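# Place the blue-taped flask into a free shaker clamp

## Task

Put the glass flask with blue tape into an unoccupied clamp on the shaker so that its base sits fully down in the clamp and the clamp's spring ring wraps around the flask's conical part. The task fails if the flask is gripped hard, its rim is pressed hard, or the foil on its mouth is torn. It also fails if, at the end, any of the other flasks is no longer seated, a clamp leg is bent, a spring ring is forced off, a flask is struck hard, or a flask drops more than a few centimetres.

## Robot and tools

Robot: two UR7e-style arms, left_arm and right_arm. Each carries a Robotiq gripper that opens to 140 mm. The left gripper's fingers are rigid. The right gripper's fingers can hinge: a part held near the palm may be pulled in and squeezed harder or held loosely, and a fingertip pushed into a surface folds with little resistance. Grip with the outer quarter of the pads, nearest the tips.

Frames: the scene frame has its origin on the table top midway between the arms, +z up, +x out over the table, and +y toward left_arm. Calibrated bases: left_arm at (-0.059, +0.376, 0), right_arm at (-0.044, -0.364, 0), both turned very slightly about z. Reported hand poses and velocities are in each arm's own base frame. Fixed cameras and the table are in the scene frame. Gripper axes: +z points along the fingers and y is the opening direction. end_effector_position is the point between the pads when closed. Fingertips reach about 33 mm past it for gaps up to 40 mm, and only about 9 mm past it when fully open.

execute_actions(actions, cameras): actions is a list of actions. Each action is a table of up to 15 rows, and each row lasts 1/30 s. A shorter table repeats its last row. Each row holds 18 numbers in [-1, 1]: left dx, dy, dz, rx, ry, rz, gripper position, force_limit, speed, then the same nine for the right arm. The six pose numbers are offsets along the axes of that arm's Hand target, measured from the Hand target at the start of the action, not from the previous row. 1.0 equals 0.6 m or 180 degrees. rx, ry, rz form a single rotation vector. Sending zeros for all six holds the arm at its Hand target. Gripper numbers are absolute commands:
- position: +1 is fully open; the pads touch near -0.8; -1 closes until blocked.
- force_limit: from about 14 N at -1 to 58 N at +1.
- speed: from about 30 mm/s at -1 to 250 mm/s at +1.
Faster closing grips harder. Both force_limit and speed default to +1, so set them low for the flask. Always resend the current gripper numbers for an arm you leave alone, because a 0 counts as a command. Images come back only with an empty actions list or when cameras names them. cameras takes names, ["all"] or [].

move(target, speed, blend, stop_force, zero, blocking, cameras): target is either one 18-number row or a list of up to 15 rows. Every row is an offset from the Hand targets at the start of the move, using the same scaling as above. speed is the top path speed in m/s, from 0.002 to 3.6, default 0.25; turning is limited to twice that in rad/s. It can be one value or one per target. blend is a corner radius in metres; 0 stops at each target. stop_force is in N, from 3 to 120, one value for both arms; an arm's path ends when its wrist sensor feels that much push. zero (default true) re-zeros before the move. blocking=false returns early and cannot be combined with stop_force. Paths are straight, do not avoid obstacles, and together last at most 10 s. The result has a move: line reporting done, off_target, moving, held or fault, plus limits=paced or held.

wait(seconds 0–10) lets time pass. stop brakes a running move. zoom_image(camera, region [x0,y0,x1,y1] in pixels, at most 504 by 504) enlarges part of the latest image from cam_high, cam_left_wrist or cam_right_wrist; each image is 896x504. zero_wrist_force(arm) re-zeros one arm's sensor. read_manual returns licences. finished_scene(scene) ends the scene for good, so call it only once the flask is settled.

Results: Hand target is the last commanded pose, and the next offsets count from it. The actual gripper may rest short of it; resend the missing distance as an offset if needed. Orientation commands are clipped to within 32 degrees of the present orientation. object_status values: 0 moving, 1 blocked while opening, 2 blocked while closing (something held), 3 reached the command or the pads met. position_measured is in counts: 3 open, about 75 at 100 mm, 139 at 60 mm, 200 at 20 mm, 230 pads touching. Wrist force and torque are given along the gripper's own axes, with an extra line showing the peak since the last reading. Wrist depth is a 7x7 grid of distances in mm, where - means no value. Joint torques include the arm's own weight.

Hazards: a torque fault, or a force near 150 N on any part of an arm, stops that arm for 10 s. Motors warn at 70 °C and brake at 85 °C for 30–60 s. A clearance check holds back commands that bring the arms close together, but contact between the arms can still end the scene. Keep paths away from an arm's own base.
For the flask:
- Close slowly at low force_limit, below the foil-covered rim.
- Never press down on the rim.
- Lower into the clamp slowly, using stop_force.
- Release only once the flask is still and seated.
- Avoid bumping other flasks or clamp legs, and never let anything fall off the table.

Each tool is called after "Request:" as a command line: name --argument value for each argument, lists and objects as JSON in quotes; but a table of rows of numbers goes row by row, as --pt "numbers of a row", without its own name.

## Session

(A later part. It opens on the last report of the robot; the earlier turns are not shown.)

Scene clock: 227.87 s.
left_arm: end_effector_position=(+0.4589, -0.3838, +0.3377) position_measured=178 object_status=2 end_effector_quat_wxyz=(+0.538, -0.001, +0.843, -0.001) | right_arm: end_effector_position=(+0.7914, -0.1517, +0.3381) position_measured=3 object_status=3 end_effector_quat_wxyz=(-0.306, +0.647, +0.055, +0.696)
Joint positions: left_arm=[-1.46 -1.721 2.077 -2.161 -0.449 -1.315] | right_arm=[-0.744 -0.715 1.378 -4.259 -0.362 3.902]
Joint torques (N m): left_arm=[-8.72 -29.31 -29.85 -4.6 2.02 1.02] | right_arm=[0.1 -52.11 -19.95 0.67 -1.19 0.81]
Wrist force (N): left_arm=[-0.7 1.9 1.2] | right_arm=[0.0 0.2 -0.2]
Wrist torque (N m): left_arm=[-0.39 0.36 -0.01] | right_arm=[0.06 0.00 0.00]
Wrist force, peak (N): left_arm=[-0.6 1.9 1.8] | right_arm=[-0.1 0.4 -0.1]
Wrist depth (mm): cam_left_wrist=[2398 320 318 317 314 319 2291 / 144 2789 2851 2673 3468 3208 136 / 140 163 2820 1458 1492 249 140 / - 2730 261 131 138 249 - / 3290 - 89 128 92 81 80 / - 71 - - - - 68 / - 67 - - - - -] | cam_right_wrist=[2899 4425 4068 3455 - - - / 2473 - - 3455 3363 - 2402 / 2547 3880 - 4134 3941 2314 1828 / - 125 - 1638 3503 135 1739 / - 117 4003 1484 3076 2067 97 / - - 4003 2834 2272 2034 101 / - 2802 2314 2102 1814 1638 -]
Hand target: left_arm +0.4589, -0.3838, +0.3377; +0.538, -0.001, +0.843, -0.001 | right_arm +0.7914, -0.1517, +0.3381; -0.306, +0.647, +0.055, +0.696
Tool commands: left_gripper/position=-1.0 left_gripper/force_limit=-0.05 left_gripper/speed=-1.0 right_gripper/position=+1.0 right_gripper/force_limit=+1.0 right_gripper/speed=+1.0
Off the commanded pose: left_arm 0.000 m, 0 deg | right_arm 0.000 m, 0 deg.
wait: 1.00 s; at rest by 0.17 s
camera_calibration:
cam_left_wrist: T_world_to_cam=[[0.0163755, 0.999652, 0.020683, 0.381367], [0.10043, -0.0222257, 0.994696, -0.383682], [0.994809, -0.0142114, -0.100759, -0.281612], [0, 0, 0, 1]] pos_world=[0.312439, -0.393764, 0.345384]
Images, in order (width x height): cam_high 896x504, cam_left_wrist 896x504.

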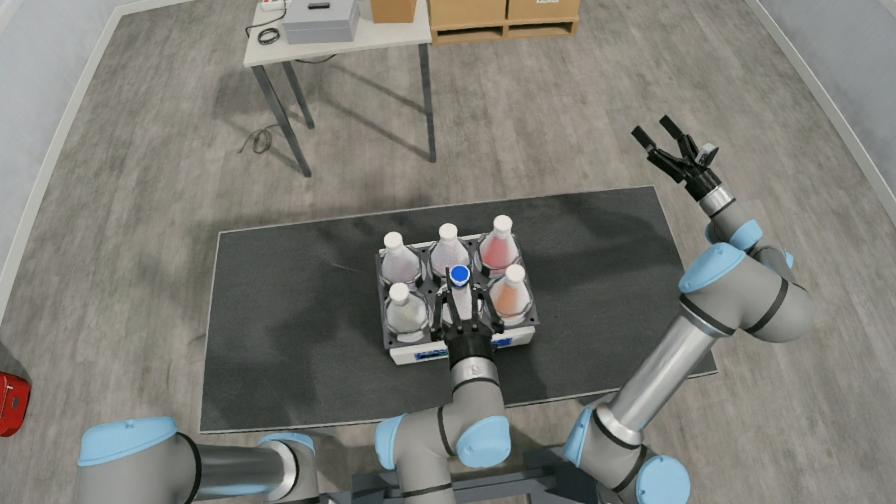

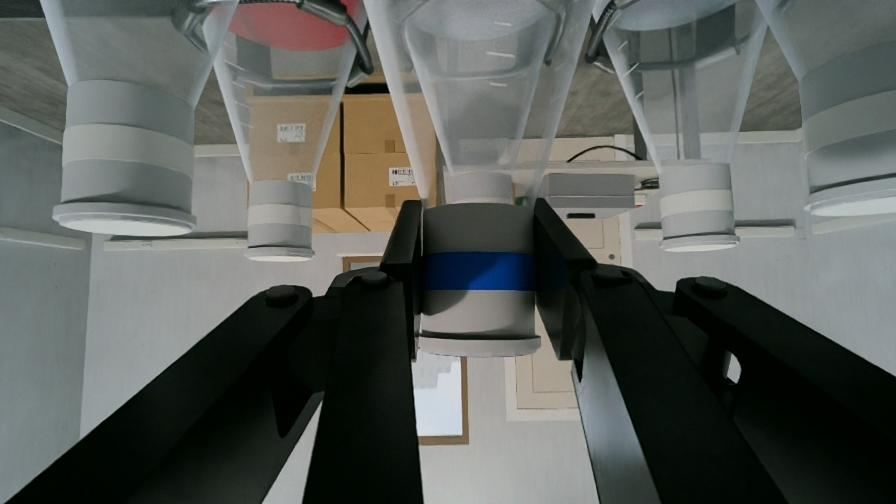

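Request:
move --target '[-0.0202,0,-0.004,0,0.0128,0,-1,-0.05,-1,0,0,0,0,0,0,1,1,1]' --speed 0.03 --cameras '["cam_left_wrist","cam_high"]'

Request:
zoom_image --camera "cam_high" --region '[430, 250, 490, 330]'

Scene clock: 235.13 s.
left_arm: end_effector_position=(+0.4619, -0.3837, +0.3497) position_measured=178 object_status=2 end_effector_quat_wxyz=(+0.520, -0.001, +0.854, -0.001) end_effector_velocity=(+0.000, +0.000, +0.000) end_effector_angular_velocity=(-0.004, -0.002, +0.001) | right_arm: end_effector_position=(+0.7914, -0.1517, +0.3381) position_measured=3 object_status=3 end_effector_quat_wxyz=(-0.306, +0.647, +0.055, +0.696)
Joint positions: left_arm=[-1.439 -1.729 2.026 -2.118 -0.493 -1.291] | right_arm=[-0.744 -0.715 1.378 -4.259 -0.362 3.902]
Joint velocities: left_arm=[0 0.001 0.002 -0.005 0.002 -0.002] | right_arm=[within noise]
Joint torques (N m): left_arm=[-9.85 -18.97 -20.44 -4.91 4.99 -0.71] | right_arm=[0.07 -51.8 -20.03 0.6 -1.12 0.79]
Wrist force (N): left_arm=[1.7 -0.4 2.4] | right_arm=[-0.1 0.0 -0.1]
Wrist torque (N m): left_arm=[-0.32 0.33 -0.27] | right_arm=[0.01 0.01 0.00]
Wrist force, peak (N): left_arm=[1.5 0.1 2.8] | right_arm=[-0.2 0.5 -0.1]
Wrist depth (mm): cam_left_wrist=[2086 331 330 330 324 342 133 / 142 164 2646 2851 3248 3130 136 / 158 159 2820 2592 1537 261 - / 3666 4139 266 131 135 3774 - / 2516 - 89 128 92 82 71 / - 71 - - - - 68 / - 67 - - - - -] | cam_right_wrist=[- - - 2600 2866 2655 2314 / 2741 3363 - 3655 3233 2771 - / 2600 3408 - 3655 2771 2402 1854 / - 126 - 3941 2174 135 1751 / - 117 1596 1492 3002 145 97 / - - 3275 2834 2102 2002 102 / - 2933 2522 2102 1789 1627 -]
Hand target: left_arm +0.4619, -0.3838, +0.3497; +0.521, -0.001, +0.854, -0.001 | right_arm +0.7914, -0.1517, +0.3381; -0.306, +0.647, +0.055, +0.696
Off the commanded pose: left_arm 0.000 m, 0 deg | right_arm 0.000 m, 0 deg.
move: done
camera_calibration:
cam_left_wrist: T_world_to_cam=[[0.0171965, 0.999652, 0.0200051, 0.380826], [0.140478, -0.0222252, 0.989834, -0.412816], [0.989934, -0.0142114, -0.140811, -0.267136], [0, 0, 0, 1]] pos_world=[0.31589, -0.393664, 0.363385]
Images, in order (width x height): cam_high 896x504, cam_left_wrist 896x504.

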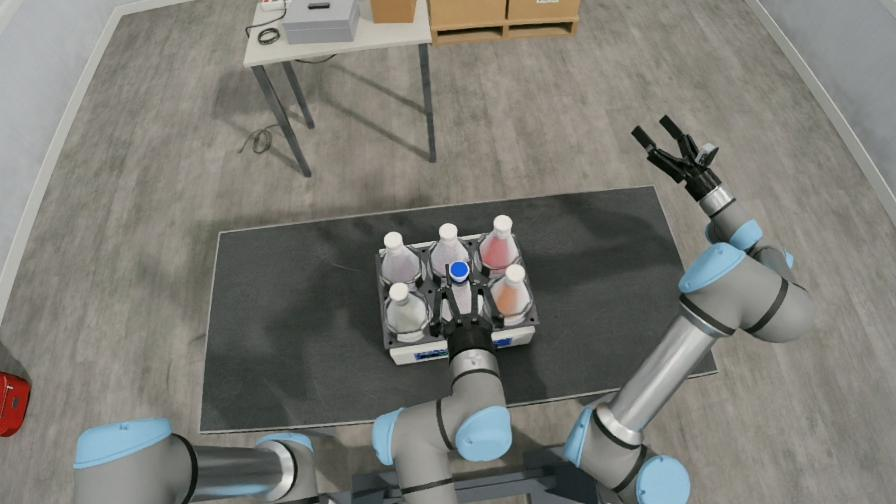

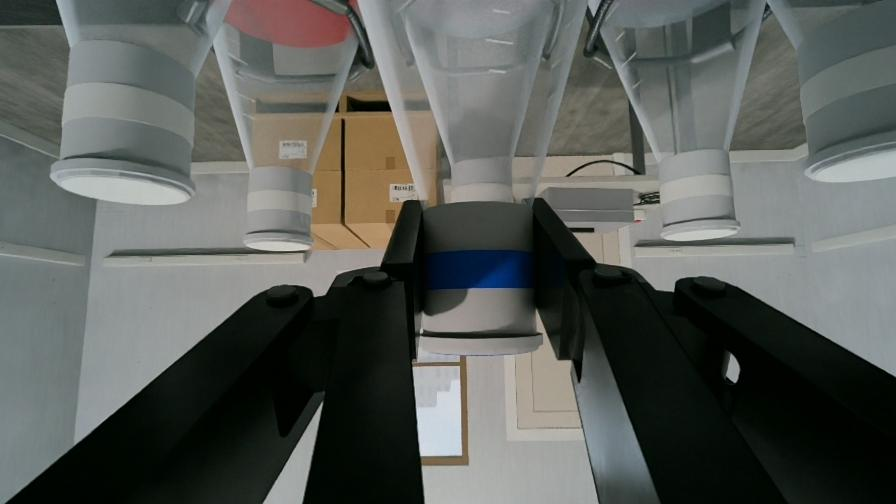

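Scaled by 6.300 from the camera's 896x504 image, which has a finer 1280x720 frame.

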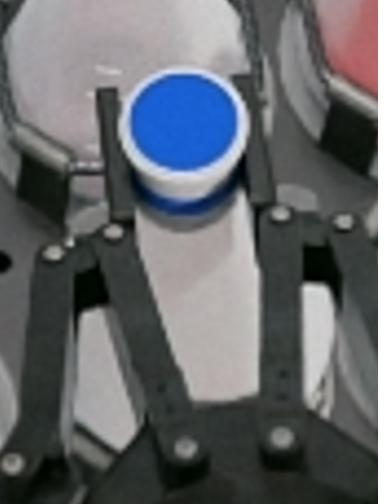

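Request:
move --target '[0.0463,0,0.019,0,0,0,-1,-0.05,-1,0,0,0,0,0,0,1,1,1]' --speed 0.012 --stop_force 8

Request:
move --target '[0.0463,0,0.019,0,0,0,-1,-0.05,-1,0,0,0,0,0,0,1,1,1]' --speed 0.01 --stop_force 25 --zero false --cameras '["cam_left_wrist"]'

Scene clock: 240.37 s.
left_arm: end_effector_position=(+0.4611, -0.3838, +0.3404) position_measured=178 object_status=2 end_effector_quat_wxyz=(+0.521, -0.001, +0.854, -0.001) | right_arm: end_effector_position=(+0.7914, -0.1517, +0.3381) position_measured=3 object_status=3 end_effector_quat_wxyz=(-0.306, +0.647, +0.055, +0.696)
Joint positions: left_arm=[-1.441 -1.723 2.045 -2.14 -0.492 -1.295] | right_arm=[-0.744 -0.715 1.378 -4.259 -0.362 3.902]
Joint torques (N m): left_arm=[8.06 -27.89 -30.43 -1.08 -0.6 1.07] | right_arm=[0.13 -52.03 -19.59 0.65 -1.09 0.84]
Wrist force (N): left_arm=[-4.6 1.9 1.1] | right_arm=[0.1 0.1 0.1]
Wrist torque (N m): left_arm=[-0.26 0.46 -0.19] | right_arm=[0.03 -0.03 0.00]
Wrist force, peak (N): left_arm=[-8.3 2.4 -0.2] | right_arm=[0.2 0.4 -0.3]
Wrist depth (mm): cam_left_wrist=[2212 328 300 322 320 313 557 / 144 2541 2820 2730 3019 3208 136 / 139 152 2851 2619 1492 257 138 / 3019 - 259 131 135 257 - / - - 89 128 92 86 80 / - 71 - 3774 - - 68 / - 67 - 3719 - - -] | cam_right_wrist=[- 3880 3655 3192 5044 - - / 2866 3318 5254 3152 2899 - 3114 / 2802 - - 2967 4068 2335 1841 / 2600 125 4134 1449 3039 135 1681 / - 117 1586 1425 3821 2084 97 / - - 3455 2741 2232 2002 102 / - 2899 2497 2137 1801 1638 -]
Hand target: left_arm +0.4611, -0.3838, +0.3404; +0.521, -0.001, +0.854, -0.001 (not the last commanded pose) | right_arm +0.7914, -0.1517, +0.3381; -0.306, +0.647, +0.055, +0.696
Off the commanded pose: left_arm 0.021 m, 0 deg | right_arm 0.000 m, 0 deg.
move: contact (left_arm)

Scene clock: 242.63 s.
left_arm: end_effector_position=(+0.4601, -0.3838, +0.3286) position_measured=178 object_status=2 end_effector_quat_wxyz=(+0.521, -0.001, +0.854, -0.001) | right_arm: end_effector_position=(+0.7914, -0.1517, +0.3381) position_measured=3 object_status=3 end_effector_quat_wxyz=(-0.306, +0.647, +0.055, +0.696)
Joint positions: left_arm=[-1.444 -1.714 2.068 -2.167 -0.491 -1.3] | right_arm=[-0.744 -0.715 1.378 -4.259 -0.362 3.902]
Joint torques (N m): left_arm=[8.27 -22.9 -25.53 -0.9 -4.16 1.11] | right_arm=[-0.21 -52.18 -19.89 0.64 -1.08 0.9]
Wrist force (N): left_arm=[-17.7 3.7 -1.9] | right_arm=[0.0 0.3 -0.1]
Wrist torque (N m): left_arm=[-0.36 0.48 -0.09] | right_arm=[0.07 0.00 0.00]
Wrist force, peak (N): left_arm=[-23.9 3.8 -5.4] | right_arm=[0.1 0.4 -0.1]
Wrist depth (mm): cam_left_wrist=[2212 288 304 310 309 313 2193 / 141 313 2541 2883 3290 3290 133 / 137 154 2820 2701 1475 1442 133 / 3168 4073 256 131 136 245 3515 / 3774 - 89 129 92 82 - / - 71 - - - - 68 / - 67 - 3774 - - -] | cam_right_wrist=[- 3552 - 3275 - 2272 - / 2802 - 4134 3655 3363 - - / 2627 - - 3552 3363 2655 1789 / - 125 3941 1606 2193 135 1704 / - 117 3821 1466 3002 145 97 / - - 3192 2741 2293 2002 102 / - 2899 2402 2084 1776 1638 -]
Hand target: left_arm +0.4601, -0.3838, +0.3286; +0.521, -0.001, +0.854, -0.001 (not the last commanded pose) | right_arm +0.7914, -0.1517, +0.3381; -0.306, +0.647, +0.055, +0.696
Off the commanded pose: left_arm 0.018 m, 0 deg | right_arm 0.000 m, 0 deg.
move: contact (left_arm)
camera_calibration:
cam_left_wrist: T_world_to_cam=[[0.0172461, 0.999657, 0.0197035, 0.381472], [0.139974, -0.0219262, 0.989912, -0.391315], [0.990005, -0.0143141, -0.140304, -0.268479], [0, 0, 0, 1]] pos_world=[0.31399, -0.393764, 0.342183]
Images, in order (width x height): cam_left_wrist 896x504.

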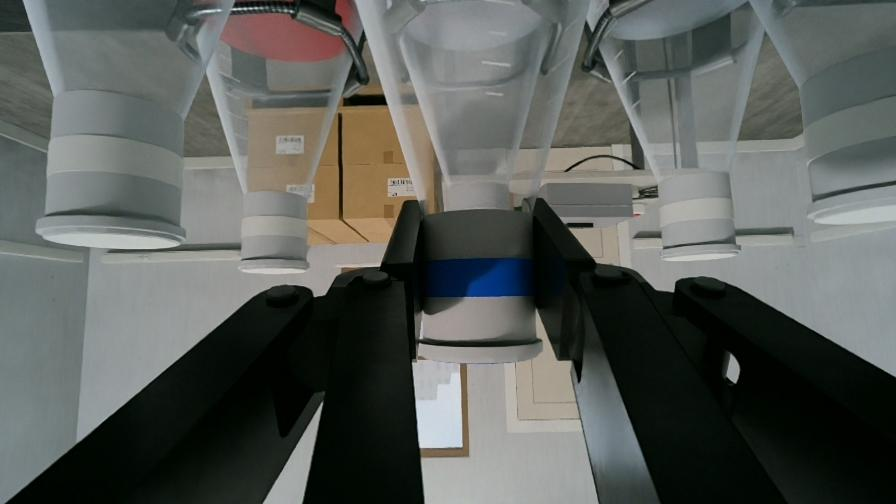

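Request:
move --target '[-0.0011,0.002,0.0022,0,0,0,-1,-0.05,-1,0,0,0,0,0,0,1,1,1]' --speed 0.01

Request:
move --target '[0.0296,0,0.0152,0,0,0,-1,-0.05,-1,0,0,0,0,0,0,1,1,1]' --speed 0.01 --stop_force 35 --zero false --cameras '["cam_left_wrist"]'

Scene clock: 246.70 s.
left_arm: end_effector_position=(+0.4616, -0.3826, +0.3286) position_measured=178 object_status=2 end_effector_quat_wxyz=(+0.521, -0.001, +0.854, -0.001) | right_arm: end_effector_position=(+0.7914, -0.1517, +0.3381) position_measured=3 object_status=3 end_effector_quat_wxyz=(-0.306, +0.647, +0.055, +0.696)
Joint positions: left_arm=[-1.44 -1.714 2.071 -2.177 -0.492 -1.292] | right_arm=[-0.744 -0.715 1.378 -4.259 -0.362 3.902]
Joint torques (N m): left_arm=[7.96 -23.71 -13.6 -1.64 -3.23 -0.17] | right_arm=[0 -52.06 -20.12 0.64 -1.14 0.92]
Wrist force (N): left_arm=[-14.4 0.9 -7.2] | right_arm=[-0.1 0.2 -0.1]
Wrist torque (N m): left_arm=[-0.30 0.65 -0.04] | right_arm=[0.04 0.01 0.00]
Wrist force, peak (N): left_arm=[-18.3 3.5 -2.3] | right_arm=[-0.1 0.4 0.2]
Wrist depth (mm): cam_left_wrist=[2376 293 308 309 313 308 2021 / 141 2950 2730 2759 3130 2950 133 / 136 157 2759 2646 1418 248 136 / 3333 256 268 131 136 253 - / 2984 - 89 129 92 82 3515 / - 71 - - - - 68 / - 67 - - - - -] | cam_right_wrist=[- - - 3821 2627 - - / - - - 3503 3039 2834 - / 2174 3503 - 3709 3363 2425 1814 / - 125 - 1670 2314 135 1739 / - 117 1638 1433 3192 2119 97 / - - 3275 2712 1501 2102 102 / - 2771 2522 2193 1814 1519 -]
Hand target: left_arm +0.4616, -0.3826, +0.3286; +0.521, -0.001, +0.854, -0.001 | right_arm +0.7914, -0.1517, +0.3381; -0.306, +0.647, +0.055, +0.696
Off the commanded pose: left_arm 0.000 m, 0 deg | right_arm 0.000 m, 0 deg.
move: done

Scene clock: 248.07 s.
left_arm: end_effector_position=(+0.4616, -0.3826, +0.3255) position_measured=178 object_status=2 end_effector_quat_wxyz=(+0.521, -0.001, +0.854, -0.001) | right_arm: end_effector_position=(+0.7914, -0.1517, +0.3381) position_measured=3 object_status=3 end_effector_quat_wxyz=(-0.306, +0.647, +0.055, +0.696)
Joint positions: left_arm=[-1.44 -1.711 2.077 -2.186 -0.492 -1.292] | right_arm=[-0.744 -0.715 1.378 -4.259 -0.362 3.902]
Joint torques (N m): left_arm=[2.61 -18.74 -19.67 -0.92 -7.77 0.51] | right_arm=[0.24 -51.85 -20.56 0.65 -1.16 0.79]
Wrist force (N): left_arm=[-28.9 2.0 -3.9] | right_arm=[-0.1 0.1 0.0]
Wrist torque (N m): left_arm=[-0.52 0.69 0.04] | right_arm=[0.03 0.03 -0.01]
Wrist force, peak (N): left_arm=[-33.7 4.6 -7.8] | right_arm=[0.1 0.4 -0.2]
Wrist depth (mm): cam_left_wrist=[2354 293 302 308 310 318 2231 / 139 2820 2789 2789 3333 2883 130 / 136 155 2701 2701 1492 1555 132 / 2950 3774 257 131 137 255 - / 3719 - 89 129 87 86 76 / - 71 - 3614 - - 68 / - 67 - - - - -] | cam_right_wrist=[- - 4850 3941 - - - / - - 3655 3764 3941 - 2573 / 2802 3039 4504 3603 3655 2402 1814 / 2522 125 3709 1528 2193 135 1716 / - 117 1955 1433 3039 126 97 / - - 3655 2522 2293 2034 101 / - 3039 2522 2067 1801 1638 -]
Hand target: left_arm +0.4616, -0.3826, +0.3255; +0.521, -0.001, +0.854, -0.001 (not the last commanded pose) | right_arm +0.7914, -0.1517, +0.3381; -0.306, +0.647, +0.055, +0.696
Off the commanded pose: left_arm 0.017 m, 0 deg | right_arm 0.000 m, 0 deg.
move: contact (left_arm)
camera_calibration:
cam_left_wrist: T_world_to_cam=[[0.0170328, 0.999662, 0.019632, 0.380404], [0.139881, -0.0218242, 0.989928, -0.388267], [0.990022, -0.0141151, -0.140205, -0.270357], [0, 0, 0, 1]] pos_world=[0.315491, -0.392566, 0.338983]
Images, in order (width x height): cam_left_wrist 896x504.

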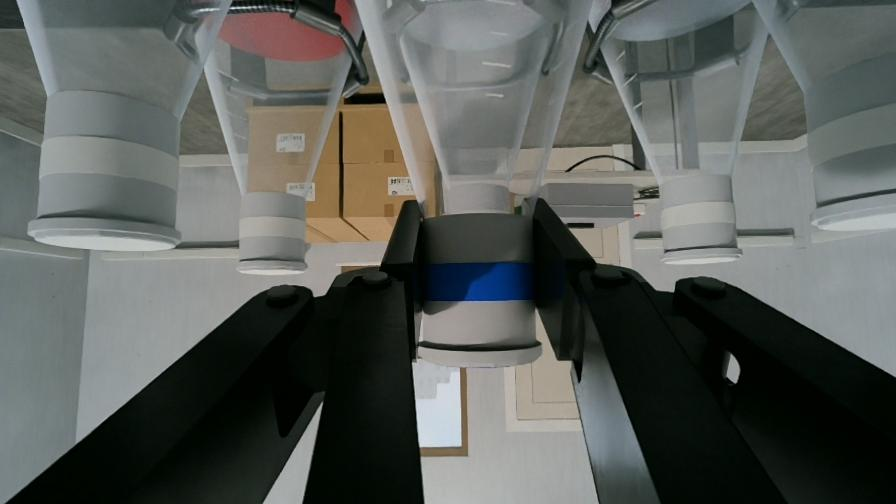

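Request:
move --target '[-0.0015,0.0025,0.003,0,0,0,-1,-0.05,-1,0,0,0,0,0,0,1,1,1]' --speed 0.01

Request:
move --target '[0.0296,0,0.0152,0,0,0,-1,-0.05,-1,0,0,0,0,0,0,1,1,1]' --speed 0.01 --stop_force 38 --zero false --cameras '["cam_left_wrist","cam_high"]'

Request:
zoom_image --camera "cam_high" --region '[430, 270, 490, 340]'

Scene clock: 251.97 s.
left_arm: end_effector_position=(+0.4636, -0.3810, +0.3255) position_measured=178 object_status=2 end_effector_quat_wxyz=(+0.521, -0.001, +0.854, -0.001) | right_arm: end_effector_position=(+0.7914, -0.1517, +0.3381) position_measured=3 object_status=3 end_effector_quat_wxyz=(-0.306, +0.647, +0.055, +0.696)
Joint positions: left_arm=[-1.434 -1.711 2.079 -2.199 -0.493 -1.281] | right_arm=[-0.744 -0.715 1.378 -4.259 -0.362 3.902]
Joint torques (N m): left_arm=[3.58 4.99 -8.29 0.72 -7.05 -0.19] | right_arm=[0.48 -51.24 -20.01 0.56 -1.14 0.86]
Wrist force (N): left_arm=[-26.5 -0.7 -8.4] | right_arm=[0.0 0.0 0.0]
Wrist torque (N m): left_arm=[-0.35 0.73 -0.03] | right_arm=[0.00 -0.01 0.00]
Wrist force, peak (N): left_arm=[-29.6 0.1 -5.6] | right_arm=[0.1 0.4 -0.2]
Wrist depth (mm): cam_left_wrist=[2251 304 304 307 305 316 2312 / 139 2950 2759 2759 2851 2984 131 / 133 253 2673 2701 1492 243 130 / 3948 3774 267 131 135 242 140 / 5032 - 89 130 92 82 80 / - 71 - - - - 68 / - 67 - - - - -] | cam_right_wrist=[- 4203 - 3318 - 2834 - / - 3603 - 3233 2802 3039 2272 / 3114 4068 - 3076 4003 2627 1801 / - 125 2802 1617 3363 135 1716 / - 117 1681 1425 3002 144 97 / - - 2967 2741 2293 2002 101 / - 2712 2522 2174 1789 1648 -]
Hand target: left_arm +0.4636, -0.3811, +0.3254; +0.521, -0.001, +0.854, -0.001 | right_arm +0.7914, -0.1517, +0.3381; -0.306, +0.647, +0.055, +0.696
Off the commanded pose: left_arm 0.000 m, 0 deg | right_arm 0.000 m, 0 deg.
move: done

Scene clock: 253.20 s.
left_arm: end_effector_position=(+0.4636, -0.3810, +0.3236) position_measured=178 object_status=2 end_effector_quat_wxyz=(+0.521, -0.001, +0.854, -0.001) | right_arm: end_effector_position=(+0.7914, -0.1517, +0.3381) position_measured=3 object_status=3 end_effector_quat_wxyz=(-0.306, +0.647, +0.055, +0.696)
Joint positions: left_arm=[-1.434 -1.709 2.082 -2.203 -0.493 -1.281] | right_arm=[-0.744 -0.715 1.378 -4.259 -0.362 3.902]
Joint torques (N m): left_arm=[-1.2 -17.11 -17.62 -0.36 -6.03 0.27] | right_arm=[0.47 -51.46 -19.53 0.61 -1.19 0.89]
Wrist force (N): left_arm=[-33.1 1.0 -3.7] | right_arm=[0.0 0.2 0.0]
Wrist torque (N m): left_arm=[-0.40 0.66 0.03] | right_arm=[0.05 -0.01 0.00]
Wrist force, peak (N): left_arm=[-38.3 2.4 -9.4] | right_arm=[0.1 0.2 -0.4]
Wrist depth (mm): cam_left_wrist=[2156 303 302 306 309 316 2231 / 138 2883 2759 2759 2916 3019 131 / 134 148 2592 1466 1635 1527 130 / 3333 249 256 131 137 252 144 / 3666 - 89 130 92 82 76 / - 71 - - - - 68 / - 67 - - - - -] | cam_right_wrist=[2866 3455 - 3408 3552 - - / - - - 3363 3039 - - / 2473 - 4068 3821 3318 2497 1801 / - 125 - 1617 3192 135 1739 / - 117 1409 1441 3002 2137 97 / - - 3318 2866 2425 - 102 / - 2712 2497 2050 1789 1484 -]
Hand target: left_arm +0.4636, -0.3810, +0.3236; +0.521, -0.001, +0.854, -0.001 (not the last commanded pose) | right_arm +0.7914, -0.1517, +0.3381; -0.306, +0.647, +0.055, +0.696
Off the commanded pose: left_arm 0.018 m, 0 deg | right_arm 0.000 m, 0 deg.
move: contact (left_arm)
camera_calibration:
cam_left_wrist: T_world_to_cam=[[0.0169225, 0.999666, 0.0195441, 0.378971], [0.139982, -0.0217231, 0.989916, -0.386735], [0.990009, -0.014016, -0.140302, -0.272591], [0, 0, 0, 1]] pos_world=[0.317591, -0.391066, 0.337183]
Images, in order (width x height): cam_high 896x504, cam_left_wrist 896x504.

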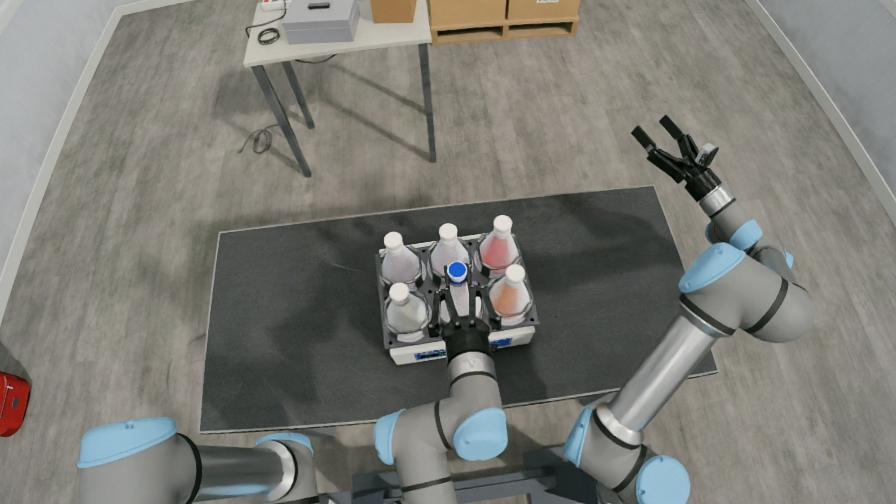

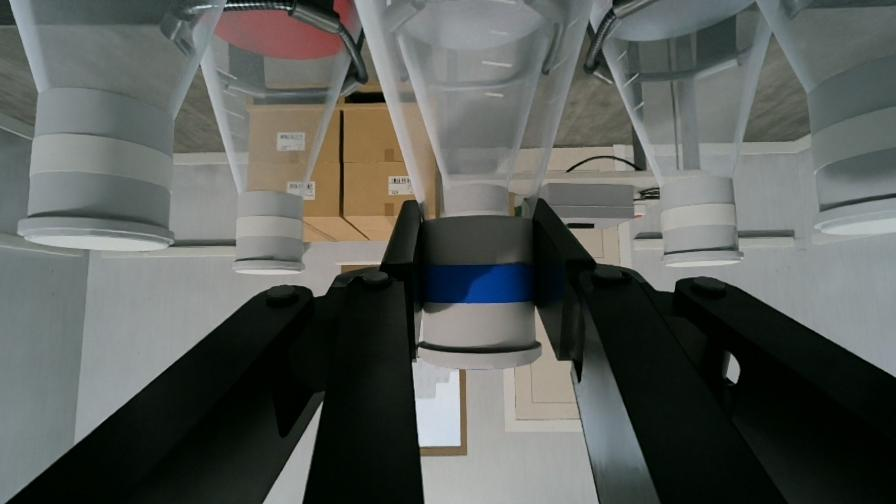

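Scaled by 7.200 from the camera's 896x504 image, which has a finer 1280x720 frame.

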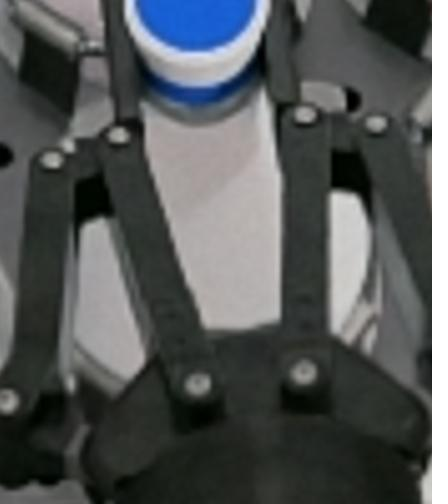

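Request:
move --target '[0.0059,-0.014,0.003,-0.0076,0,0.0148,-1,-0.05,-1,0,0,0,0,0,0,1,1,1]' --speed 0.02 --cameras '["cam_left_wrist","cam_high"]'

Request:
zoom_image --camera "cam_high" --region '[430, 270, 490, 340]'

Scene clock: 262.53 s.
left_arm: end_effector_position=(+0.4636, -0.3895, +0.3197) position_measured=178 object_status=2 end_effector_quat_wxyz=(+0.521, +0.012, +0.853, +0.022) | right_arm: end_effector_position=(+0.7914, -0.1517, +0.3381) position_measured=3 object_status=3 end_effector_quat_wxyz=(-0.306, +0.647, +0.055, +0.696)
Joint positions: left_arm=[-1.439 -1.676 2.05 -2.145 -0.485 -1.288] | right_arm=[-0.744 -0.715 1.378 -4.259 -0.362 3.902]
Joint torques (N m): left_arm=[-14.95 -8.82 -4.09 -0.79 -7.09 -2.38] | right_arm=[0.39 -51.84 -19.91 0.66 -1.16 0.99]
Wrist force (N): left_arm=[-44.0 8.9 -9.6] | right_arm=[-0.1 0.2 -0.1]
Wrist torque (N m): left_arm=[-0.65 0.87 0.83] | right_arm=[0.04 0.02 0.00]
Wrist force, peak (N): left_arm=[-44.0 8.8 -9.8] | right_arm=[0.0 0.5 -0.1]
Wrist depth (mm): cam_left_wrist=[572 258 285 303 305 313 2333 / 2212 2883 2701 2759 3564 3333 - / 133 147 2759 2730 1555 249 3888 / 131 139 251 131 137 248 3948 / - - 89 130 93 86 4582 / - 71 - - - - 68 / - 67 - - - - -] | cam_right_wrist=[- - - 3318 - - - / - - 5147 3552 3503 - - / 3039 - - 3821 3233 2314 1789 / - 126 - 3552 3455 138 1727 / - 117 1566 1484 3039 145 97 / - - 3318 2712 2293 1911 102 / - 2741 2314 2102 1801 1659 -]
Hand target: left_arm +0.4636, -0.3894, +0.3197; +0.521, +0.012, +0.853, +0.021 | right_arm +0.7914, -0.1517, +0.3381; -0.306, +0.647, +0.055, +0.696
Off the commanded pose: left_arm 0.000 m, 0 deg | right_arm 0.000 m, 0 deg.
move: done
camera_calibration:
cam_left_wrist: T_world_to_cam=[[0.0170209, 0.997255, 0.0720638, 0.369731], [0.140013, -0.0737414, 0.9874, -0.402416], [0.990003, -0.00671657, -0.140884, -0.270242], [0, 0, 0, 1]] pos_world=[0.31759, -0.400206, 0.332629]
Images, in order (width x height): cam_high 896x504, cam_left_wrist 896x504.

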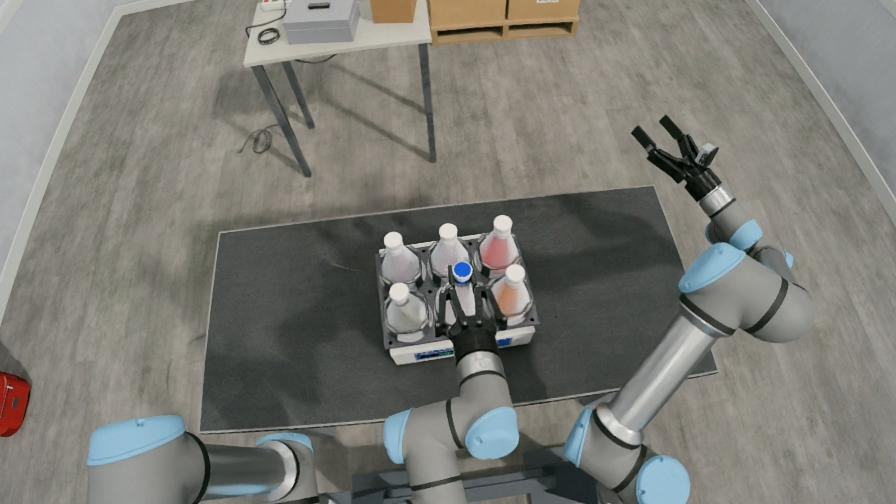

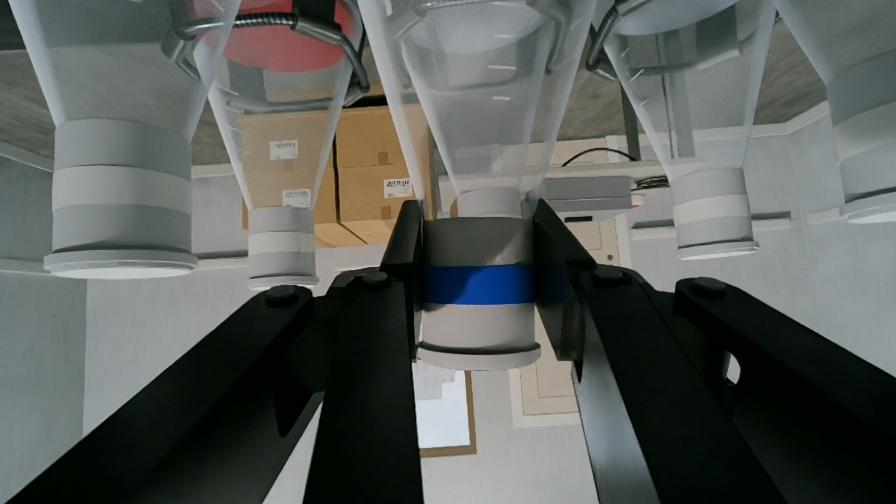

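Scaled by 7.200 from the camera's 896x504 image, which has a finer 1280x720 frame.

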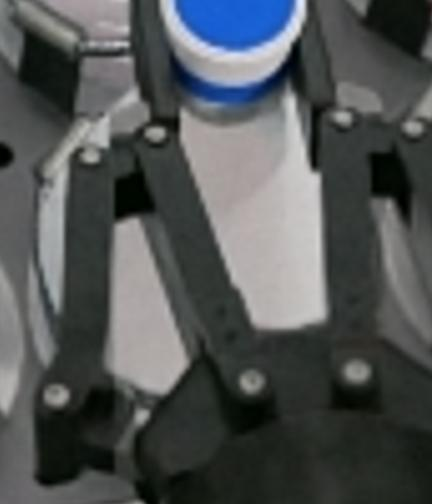

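Request:
move --target '[0.0052,0.028,0.0027,0.0152,0,-0.0296,-1,-0.05,-1,0,0,0,0,0,0,1,1,1]' --speed 0.02 --cameras '["cam_left_wrist","cam_high"]'

Request:
zoom_image --camera "cam_high" --region '[430, 270, 490, 340]'

Scene clock: 268.23 s.
left_arm: end_effector_position=(+0.4636, -0.3724, +0.3170) position_measured=178 object_status=2 end_effector_quat_wxyz=(+0.521, -0.015, +0.853, -0.023) | right_arm: end_effector_position=(+0.7914, -0.1517, +0.3381) position_measured=3 object_status=3 end_effector_quat_wxyz=(-0.306, +0.647, +0.055, +0.696)
Joint positions: left_arm=[-1.428 -1.731 2.134 -2.292 -0.502 -1.274] | right_arm=[-0.744 -0.715 1.378 -4.259 -0.362 3.902]
Joint torques (N m): left_arm=[7.68 -6.73 -20.15 1.79 -4.11 0.71] | right_arm=[0.65 -51.53 -19.77 0.75 -1.15 0.98]
Wrist force (N): left_arm=[-21.7 -2.6 -0.9] | right_arm=[-0.1 0.1 -0.1]
Wrist torque (N m): left_arm=[0.09 0.49 -0.59] | right_arm=[0.02 0.01 0.00]
Wrist force, peak (N): left_arm=[-50.8 -10.0 -6.5] | right_arm=[-0.2 0.1 -0.4]
Wrist depth (mm): cam_left_wrist=[2516 305 302 296 255 304 2312 / 140 3208 2730 2701 3130 1989 2491 / 136 4010 2820 2646 4010 1492 128 / 140 255 262 131 137 236 132 / - - 89 130 92 81 3019 / - 71 - 3468 - - 68 / - 67 - - - - -] | cam_right_wrist=[2683 2933 - 2627 - - - / - 3503 - 3275 3455 2712 - / 2866 3039 - 3363 4003 2272 1854 / 2627 125 - 1659 3408 135 1716 / - 117 3764 1466 3233 2193 97 / - - 3318 2899 2272 2002 101 / - 2899 2497 2119 1716 1576 -]
Hand target: left_arm +0.4636, -0.3725, +0.3170; +0.521, -0.015, +0.853, -0.023 | right_arm +0.7914, -0.1517, +0.3381; -0.306, +0.647, +0.055, +0.696
Off the commanded pose: left_arm 0.000 m, 0 deg | right_arm 0.000 m, 0 deg.
move: done
camera_calibration:
cam_left_wrist: T_world_to_cam=[[0.0169374, 0.999312, -0.0330074, 0.38701], [0.140004, 0.0303166, 0.989687, -0.360504], [0.990006, -0.0213839, -0.139395, -0.276335], [0, 0, 0, 1]] pos_world=[0.317491, -0.381723, 0.331041]
Images, in order (width x height): cam_high 896x504, cam_left_wrist 896x504.

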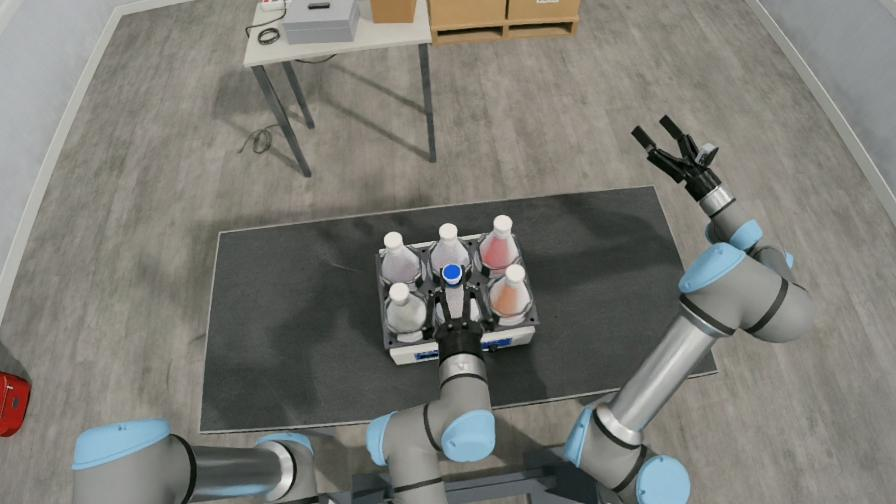

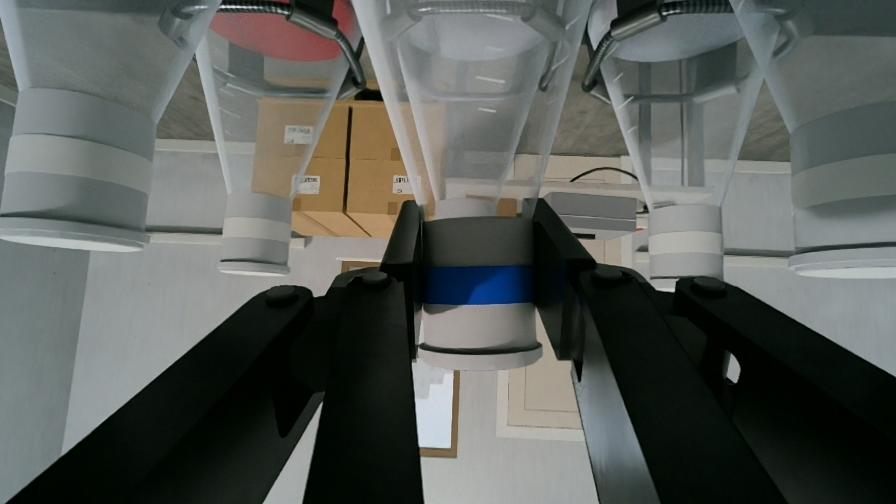

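Scaled by 7.200 from the camera's 896x504 image, which has a finer 1280x720 frame.

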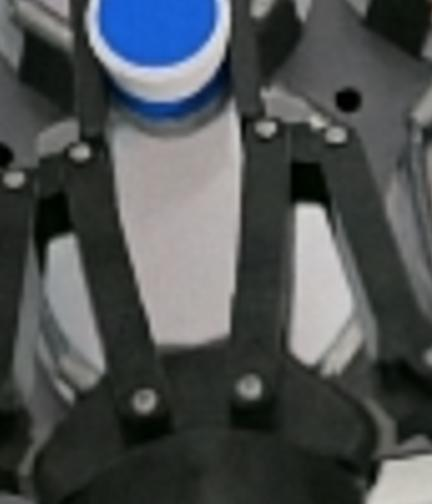

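Request:
move --target '[0.0059,-0.014,0.003,-0.0076,0,0.0148,-1,-0.05,-1,0,0,0,0,0,0,1,1,1]' --speed 0.02 --cameras '["cam_left_wrist","cam_high"]'

Request:
zoom_image --camera "cam_high" --region '[430, 270, 490, 340]'

Scene clock: 272.03 s.
left_arm: end_effector_position=(+0.4636, -0.3812, +0.3135) position_measured=178 object_status=2 end_effector_quat_wxyz=(+0.521, -0.001, +0.854, -0.001) | right_arm: end_effector_position=(+0.7914, -0.1517, +0.3381) position_measured=3 object_status=3 end_effector_quat_wxyz=(-0.306, +0.647, +0.055, +0.696)
Joint positions: left_arm=[-1.434 -1.699 2.101 -2.233 -0.493 -1.281] | right_arm=[-0.744 -0.715 1.378 -4.259 -0.362 3.902]
Joint torques (N m): left_arm=[-7.39 -19.32 -10.47 -1.22 -1.58 -0.6] | right_arm=[0.69 -51.33 -20.03 0.71 -1.18 0.9]
Wrist force (N): left_arm=[-21.0 -4.9 1.8] | right_arm=[0.1 0.1 0.0]
Wrist torque (N m): left_arm=[-0.23 0.54 -0.44] | right_arm=[0.02 -0.02 0.00]
Wrist force, peak (N): left_arm=[-30.8 1.2 -4.4] | right_arm=[-0.2 0.2 -0.3]
Wrist depth (mm): cam_left_wrist=[562 268 282 288 259 305 2333 / 2701 2984 2646 2730 3092 2851 2789 / 135 2566 2759 2619 1518 1574 131 / 132 147 255 131 138 241 140 / 4752 - 89 130 92 82 3666 / - 71 - - - - 68 / - 67 - - - - -] | cam_right_wrist=[- 3764 - 3503 - - - / - 3603 3880 3603 - 2802 - / 2712 - - 3233 3152 2899 1801 / - 126 - 3655 2252 135 1727 / - 117 4134 1466 2802 144 97 / - - 3455 3114 2293 2050 101 / - 2899 2655 2137 1801 1648 -]
Hand target: left_arm +0.4636, -0.3811, +0.3135; +0.521, -0.001, +0.854, -0.001 | right_arm +0.7914, -0.1517, +0.3381; -0.306, +0.647, +0.055, +0.696
Off the commanded pose: left_arm 0.000 m, 0 deg | right_arm 0.000 m, 0 deg.
move: done
camera_calibration:
cam_left_wrist: T_world_to_cam=[[0.0169619, 0.999659, 0.0198419, 0.379159], [0.13998, -0.0220235, 0.989909, -0.376741], [0.990009, -0.0140132, -0.140306, -0.273922], [0, 0, 0, 1]] pos_world=[0.317491, -0.391166, 0.326983]
Images, in order (width x height): cam_high 896x504, cam_left_wrist 896x504.

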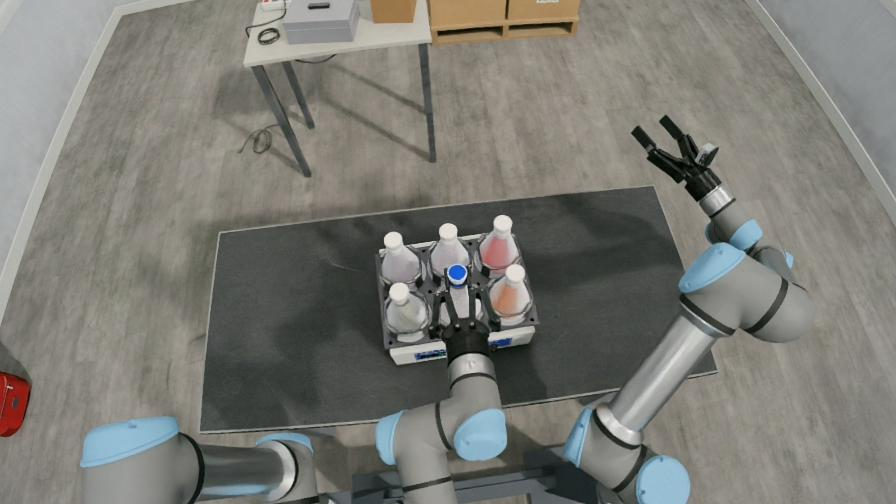

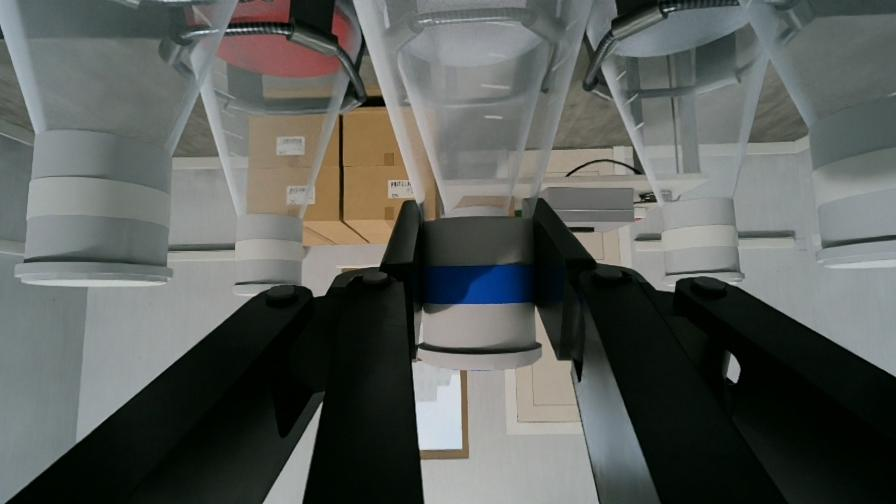

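Scaled by 7.200 from the camera's 896x504 image, which has a finer 1280x720 frame.

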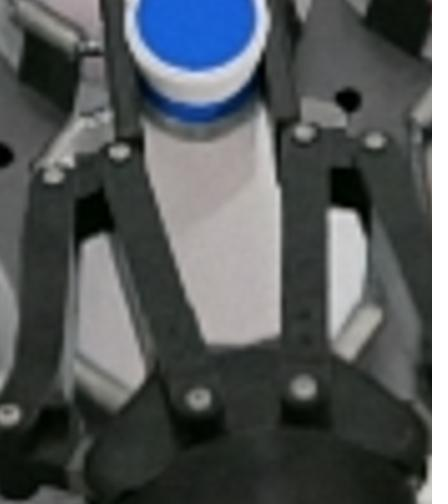

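Request:
move --target '[0.0355,-0.0025,0.0182,0,0,0,-1,-0.05,-1,0,0,0,0,0,0,1,1,1]' --speed 0.012 --stop_force 34 --zero false --cameras '["cam_left_wrist","cam_high"]'

Request:
zoom_image --camera "cam_high" --region '[430, 270, 490, 340]'

Scene clock: 276.33 s.
left_arm: end_effector_position=(+0.4636, -0.3812, +0.3115) position_measured=178 object_status=2 end_effector_quat_wxyz=(+0.521, -0.001, +0.854, -0.001) | right_arm: end_effector_position=(+0.7914, -0.1517, +0.3381) position_measured=3 object_status=3 end_effector_quat_wxyz=(-0.306, +0.647, +0.055, +0.696)
Joint positions: left_arm=[-1.434 -1.696 2.105 -2.239 -0.493 -1.282] | right_arm=[-0.744 -0.715 1.378 -4.259 -0.362 3.902]
Joint torques (N m): left_arm=[5.09 -33.75 -34.3 -6.52 6.24 1.08] | right_arm=[0.38 -50.27 -20.54 0.68 -1.18 1.19]
Wrist force (N): left_arm=[7.6 1.6 5.1] | right_arm=[0.0 0.2 0.1]
Wrist torque (N m): left_arm=[-0.23 0.26 0.07] | right_arm=[0.05 0.00 0.00]
Wrist force, peak (N): left_arm=[-38.6 -3.7 -0.1] | right_arm=[0.3 0.3 -0.2]
Wrist depth (mm): cam_left_wrist=[2271 241 249 243 247 277 2231 / 2883 3019 330 323 1959 2701 3019 / 138 3564 2789 2759 3614 3719 127 / 135 154 268 130 137 254 126 / 134 - 89 128 92 81 76 / - 71 - 3333 - - 68 / - 67 - - - - -] | cam_right_wrist=[2272 - - 3039 2771 4203 2473 / - - 3709 3655 3363 - - / - - 4275 4003 3318 2522 1814 / - 126 - 1449 3318 135 1739 / - 117 3655 1466 3318 135 97 / - - 3233 2771 2212 2034 101 / - 3552 2522 2137 1828 1648 -]
Hand target: left_arm +0.4636, -0.3812, +0.3115; +0.521, -0.001, +0.854, -0.001 (not the last commanded pose) | right_arm +0.7914, -0.1517, +0.3381; -0.306, +0.647, +0.055, +0.696
Off the commanded pose: left_arm 0.022 m, 0 deg | right_arm 0.000 m, 0 deg.
move: contact (left_arm)
camera_calibration:
cam_left_wrist: T_world_to_cam=[[0.0168833, 0.999672, 0.0192473, 0.379421], [0.139983, -0.0214237, 0.989922, -0.374631], [0.99001, -0.0140188, -0.140299, -0.274194], [0, 0, 0, 1]] pos_world=[0.317491, -0.391167, 0.325083]
Images, in order (width x height): cam_high 896x504, cam_left_wrist 896x504.

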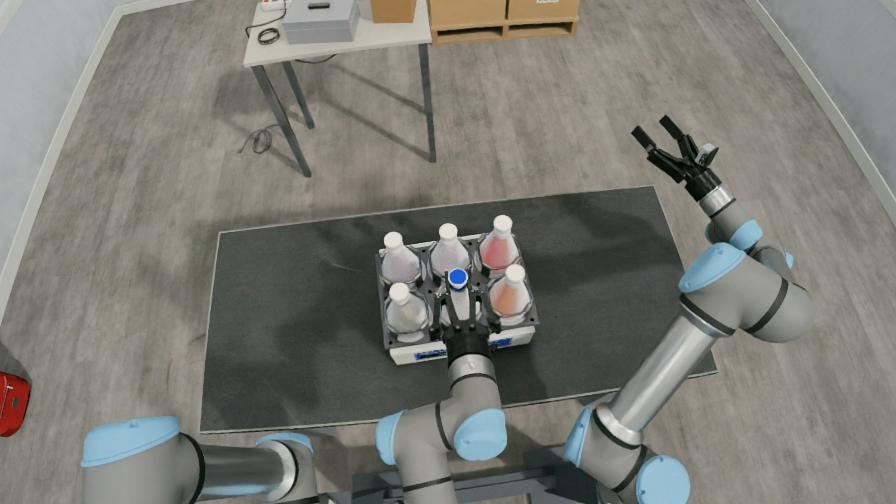

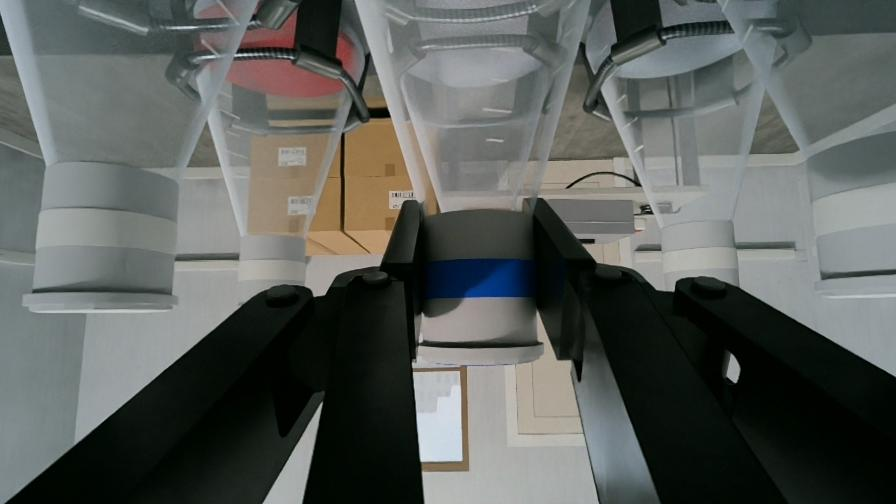

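Scaled by 7.200 from the camera's 896x504 image, which has a finer 1280x720 frame.

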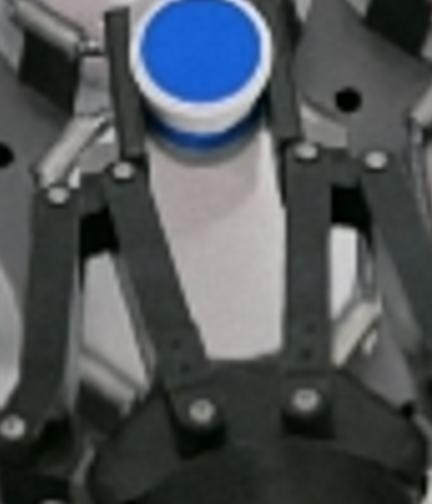

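Request:
move --target '[0.0326,0,0.0168,0,0,0,-1,-0.05,-1,0,0,0,0,0,0,1,1,1]' --speed 0.015 --stop_force 12 --cameras '["cam_left_wrist","cam_high"]'

Request:
zoom_image --camera "cam_high" --region '[430, 270, 490, 340]'

Scene clock: 280.87 s.
left_arm: end_effector_position=(+0.4636, -0.3812, +0.2949) position_measured=178 object_status=2 end_effector_quat_wxyz=(+0.521, -0.001, +0.854, -0.001) | right_arm: end_effector_position=(+0.7914, -0.1517, +0.3381) position_measured=3 object_status=3 end_effector_quat_wxyz=(-0.306, +0.647, +0.055, +0.696)
Joint positions: left_arm=[-1.434 -1.677 2.135 -2.288 -0.493 -1.282] | right_arm=[-0.744 -0.715 1.378 -4.259 -0.362 3.902]
Joint torques (N m): left_arm=[2.69 -30.78 -29.51 -4.76 0.15 -0.29] | right_arm=[0.31 -51.06 -20.15 0.68 -1.15 1.07]
Wrist force (N): left_arm=[-1.6 -0.7 0.7] | right_arm=[0.2 0.2 0.0]
Wrist torque (N m): left_arm=[-0.44 0.48 -0.07] | right_arm=[0.04 -0.04 0.00]
Wrist force, peak (N): left_arm=[8.1 1.3 5.4] | right_arm=[0.2 0.4 -0.2]
Wrist depth (mm): cam_left_wrist=[200 240 241 243 239 231 236 / 2851 296 316 320 308 311 3208 / 2701 4073 2701 2673 1574 3830 3515 / 134 254 2730 130 137 3774 131 / 132 140 89 127 92 81 125 / - 71 - 4139 - - 68 / - 67 - 3830 - - -] | cam_right_wrist=[2627 3821 - 3503 - - 2193 / 3275 - 4003 3503 3114 - 2449 / 3192 - - 3764 3603 2473 1801 / 2655 125 4850 1606 1986 135 1681 / - 117 3821 1458 2967 145 97 / - 3275 3192 2771 2402 2034 102 / - 2899 2497 2084 1828 1627 -]
Hand target: left_arm +0.4636, -0.3813, +0.2950; +0.521, -0.001, +0.854, -0.001 (not the last commanded pose) | right_arm +0.7914, -0.1517, +0.3381; -0.306, +0.647, +0.055, +0.696
Off the commanded pose: left_arm 0.005 m, 0 deg | right_arm 0.000 m, 0 deg.
move: contact (left_arm)
camera_calibration:
cam_left_wrist: T_world_to_cam=[[0.0168833, 0.999672, 0.0192473, 0.379839], [0.139983, -0.0214237, 0.989922, -0.358214], [0.99001, -0.0140188, -0.140299, -0.276623], [0, 0, 0, 1]] pos_world=[0.317591, -0.391267, 0.308483]
Images, in order (width x height): cam_high 896x504, cam_left_wrist 896x504.

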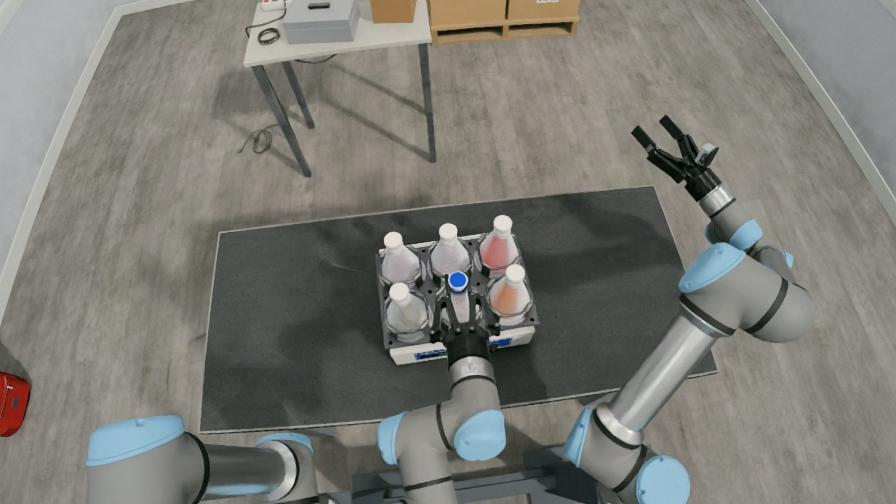

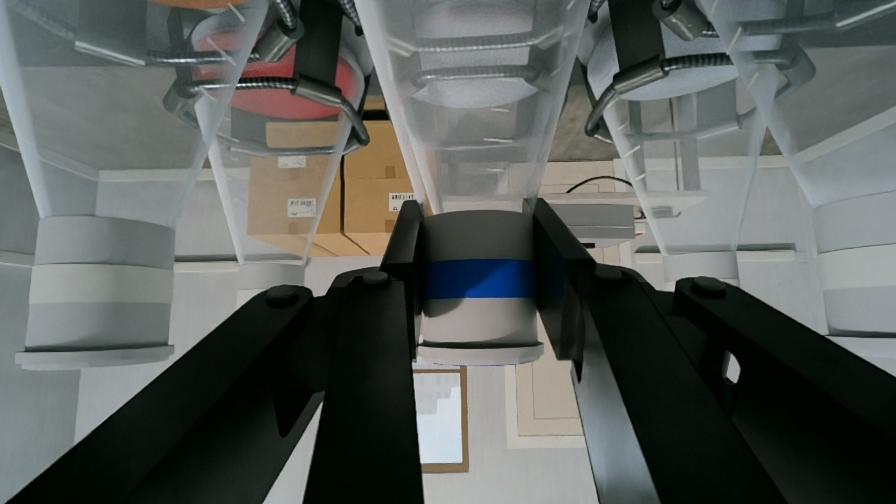

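Scaled by 7.200 from the camera's 896x504 image, which has a finer 1280x720 frame.

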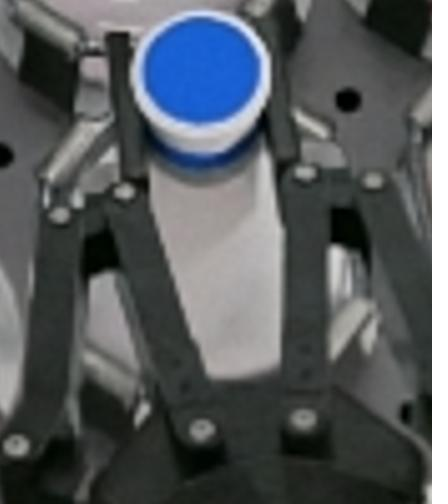

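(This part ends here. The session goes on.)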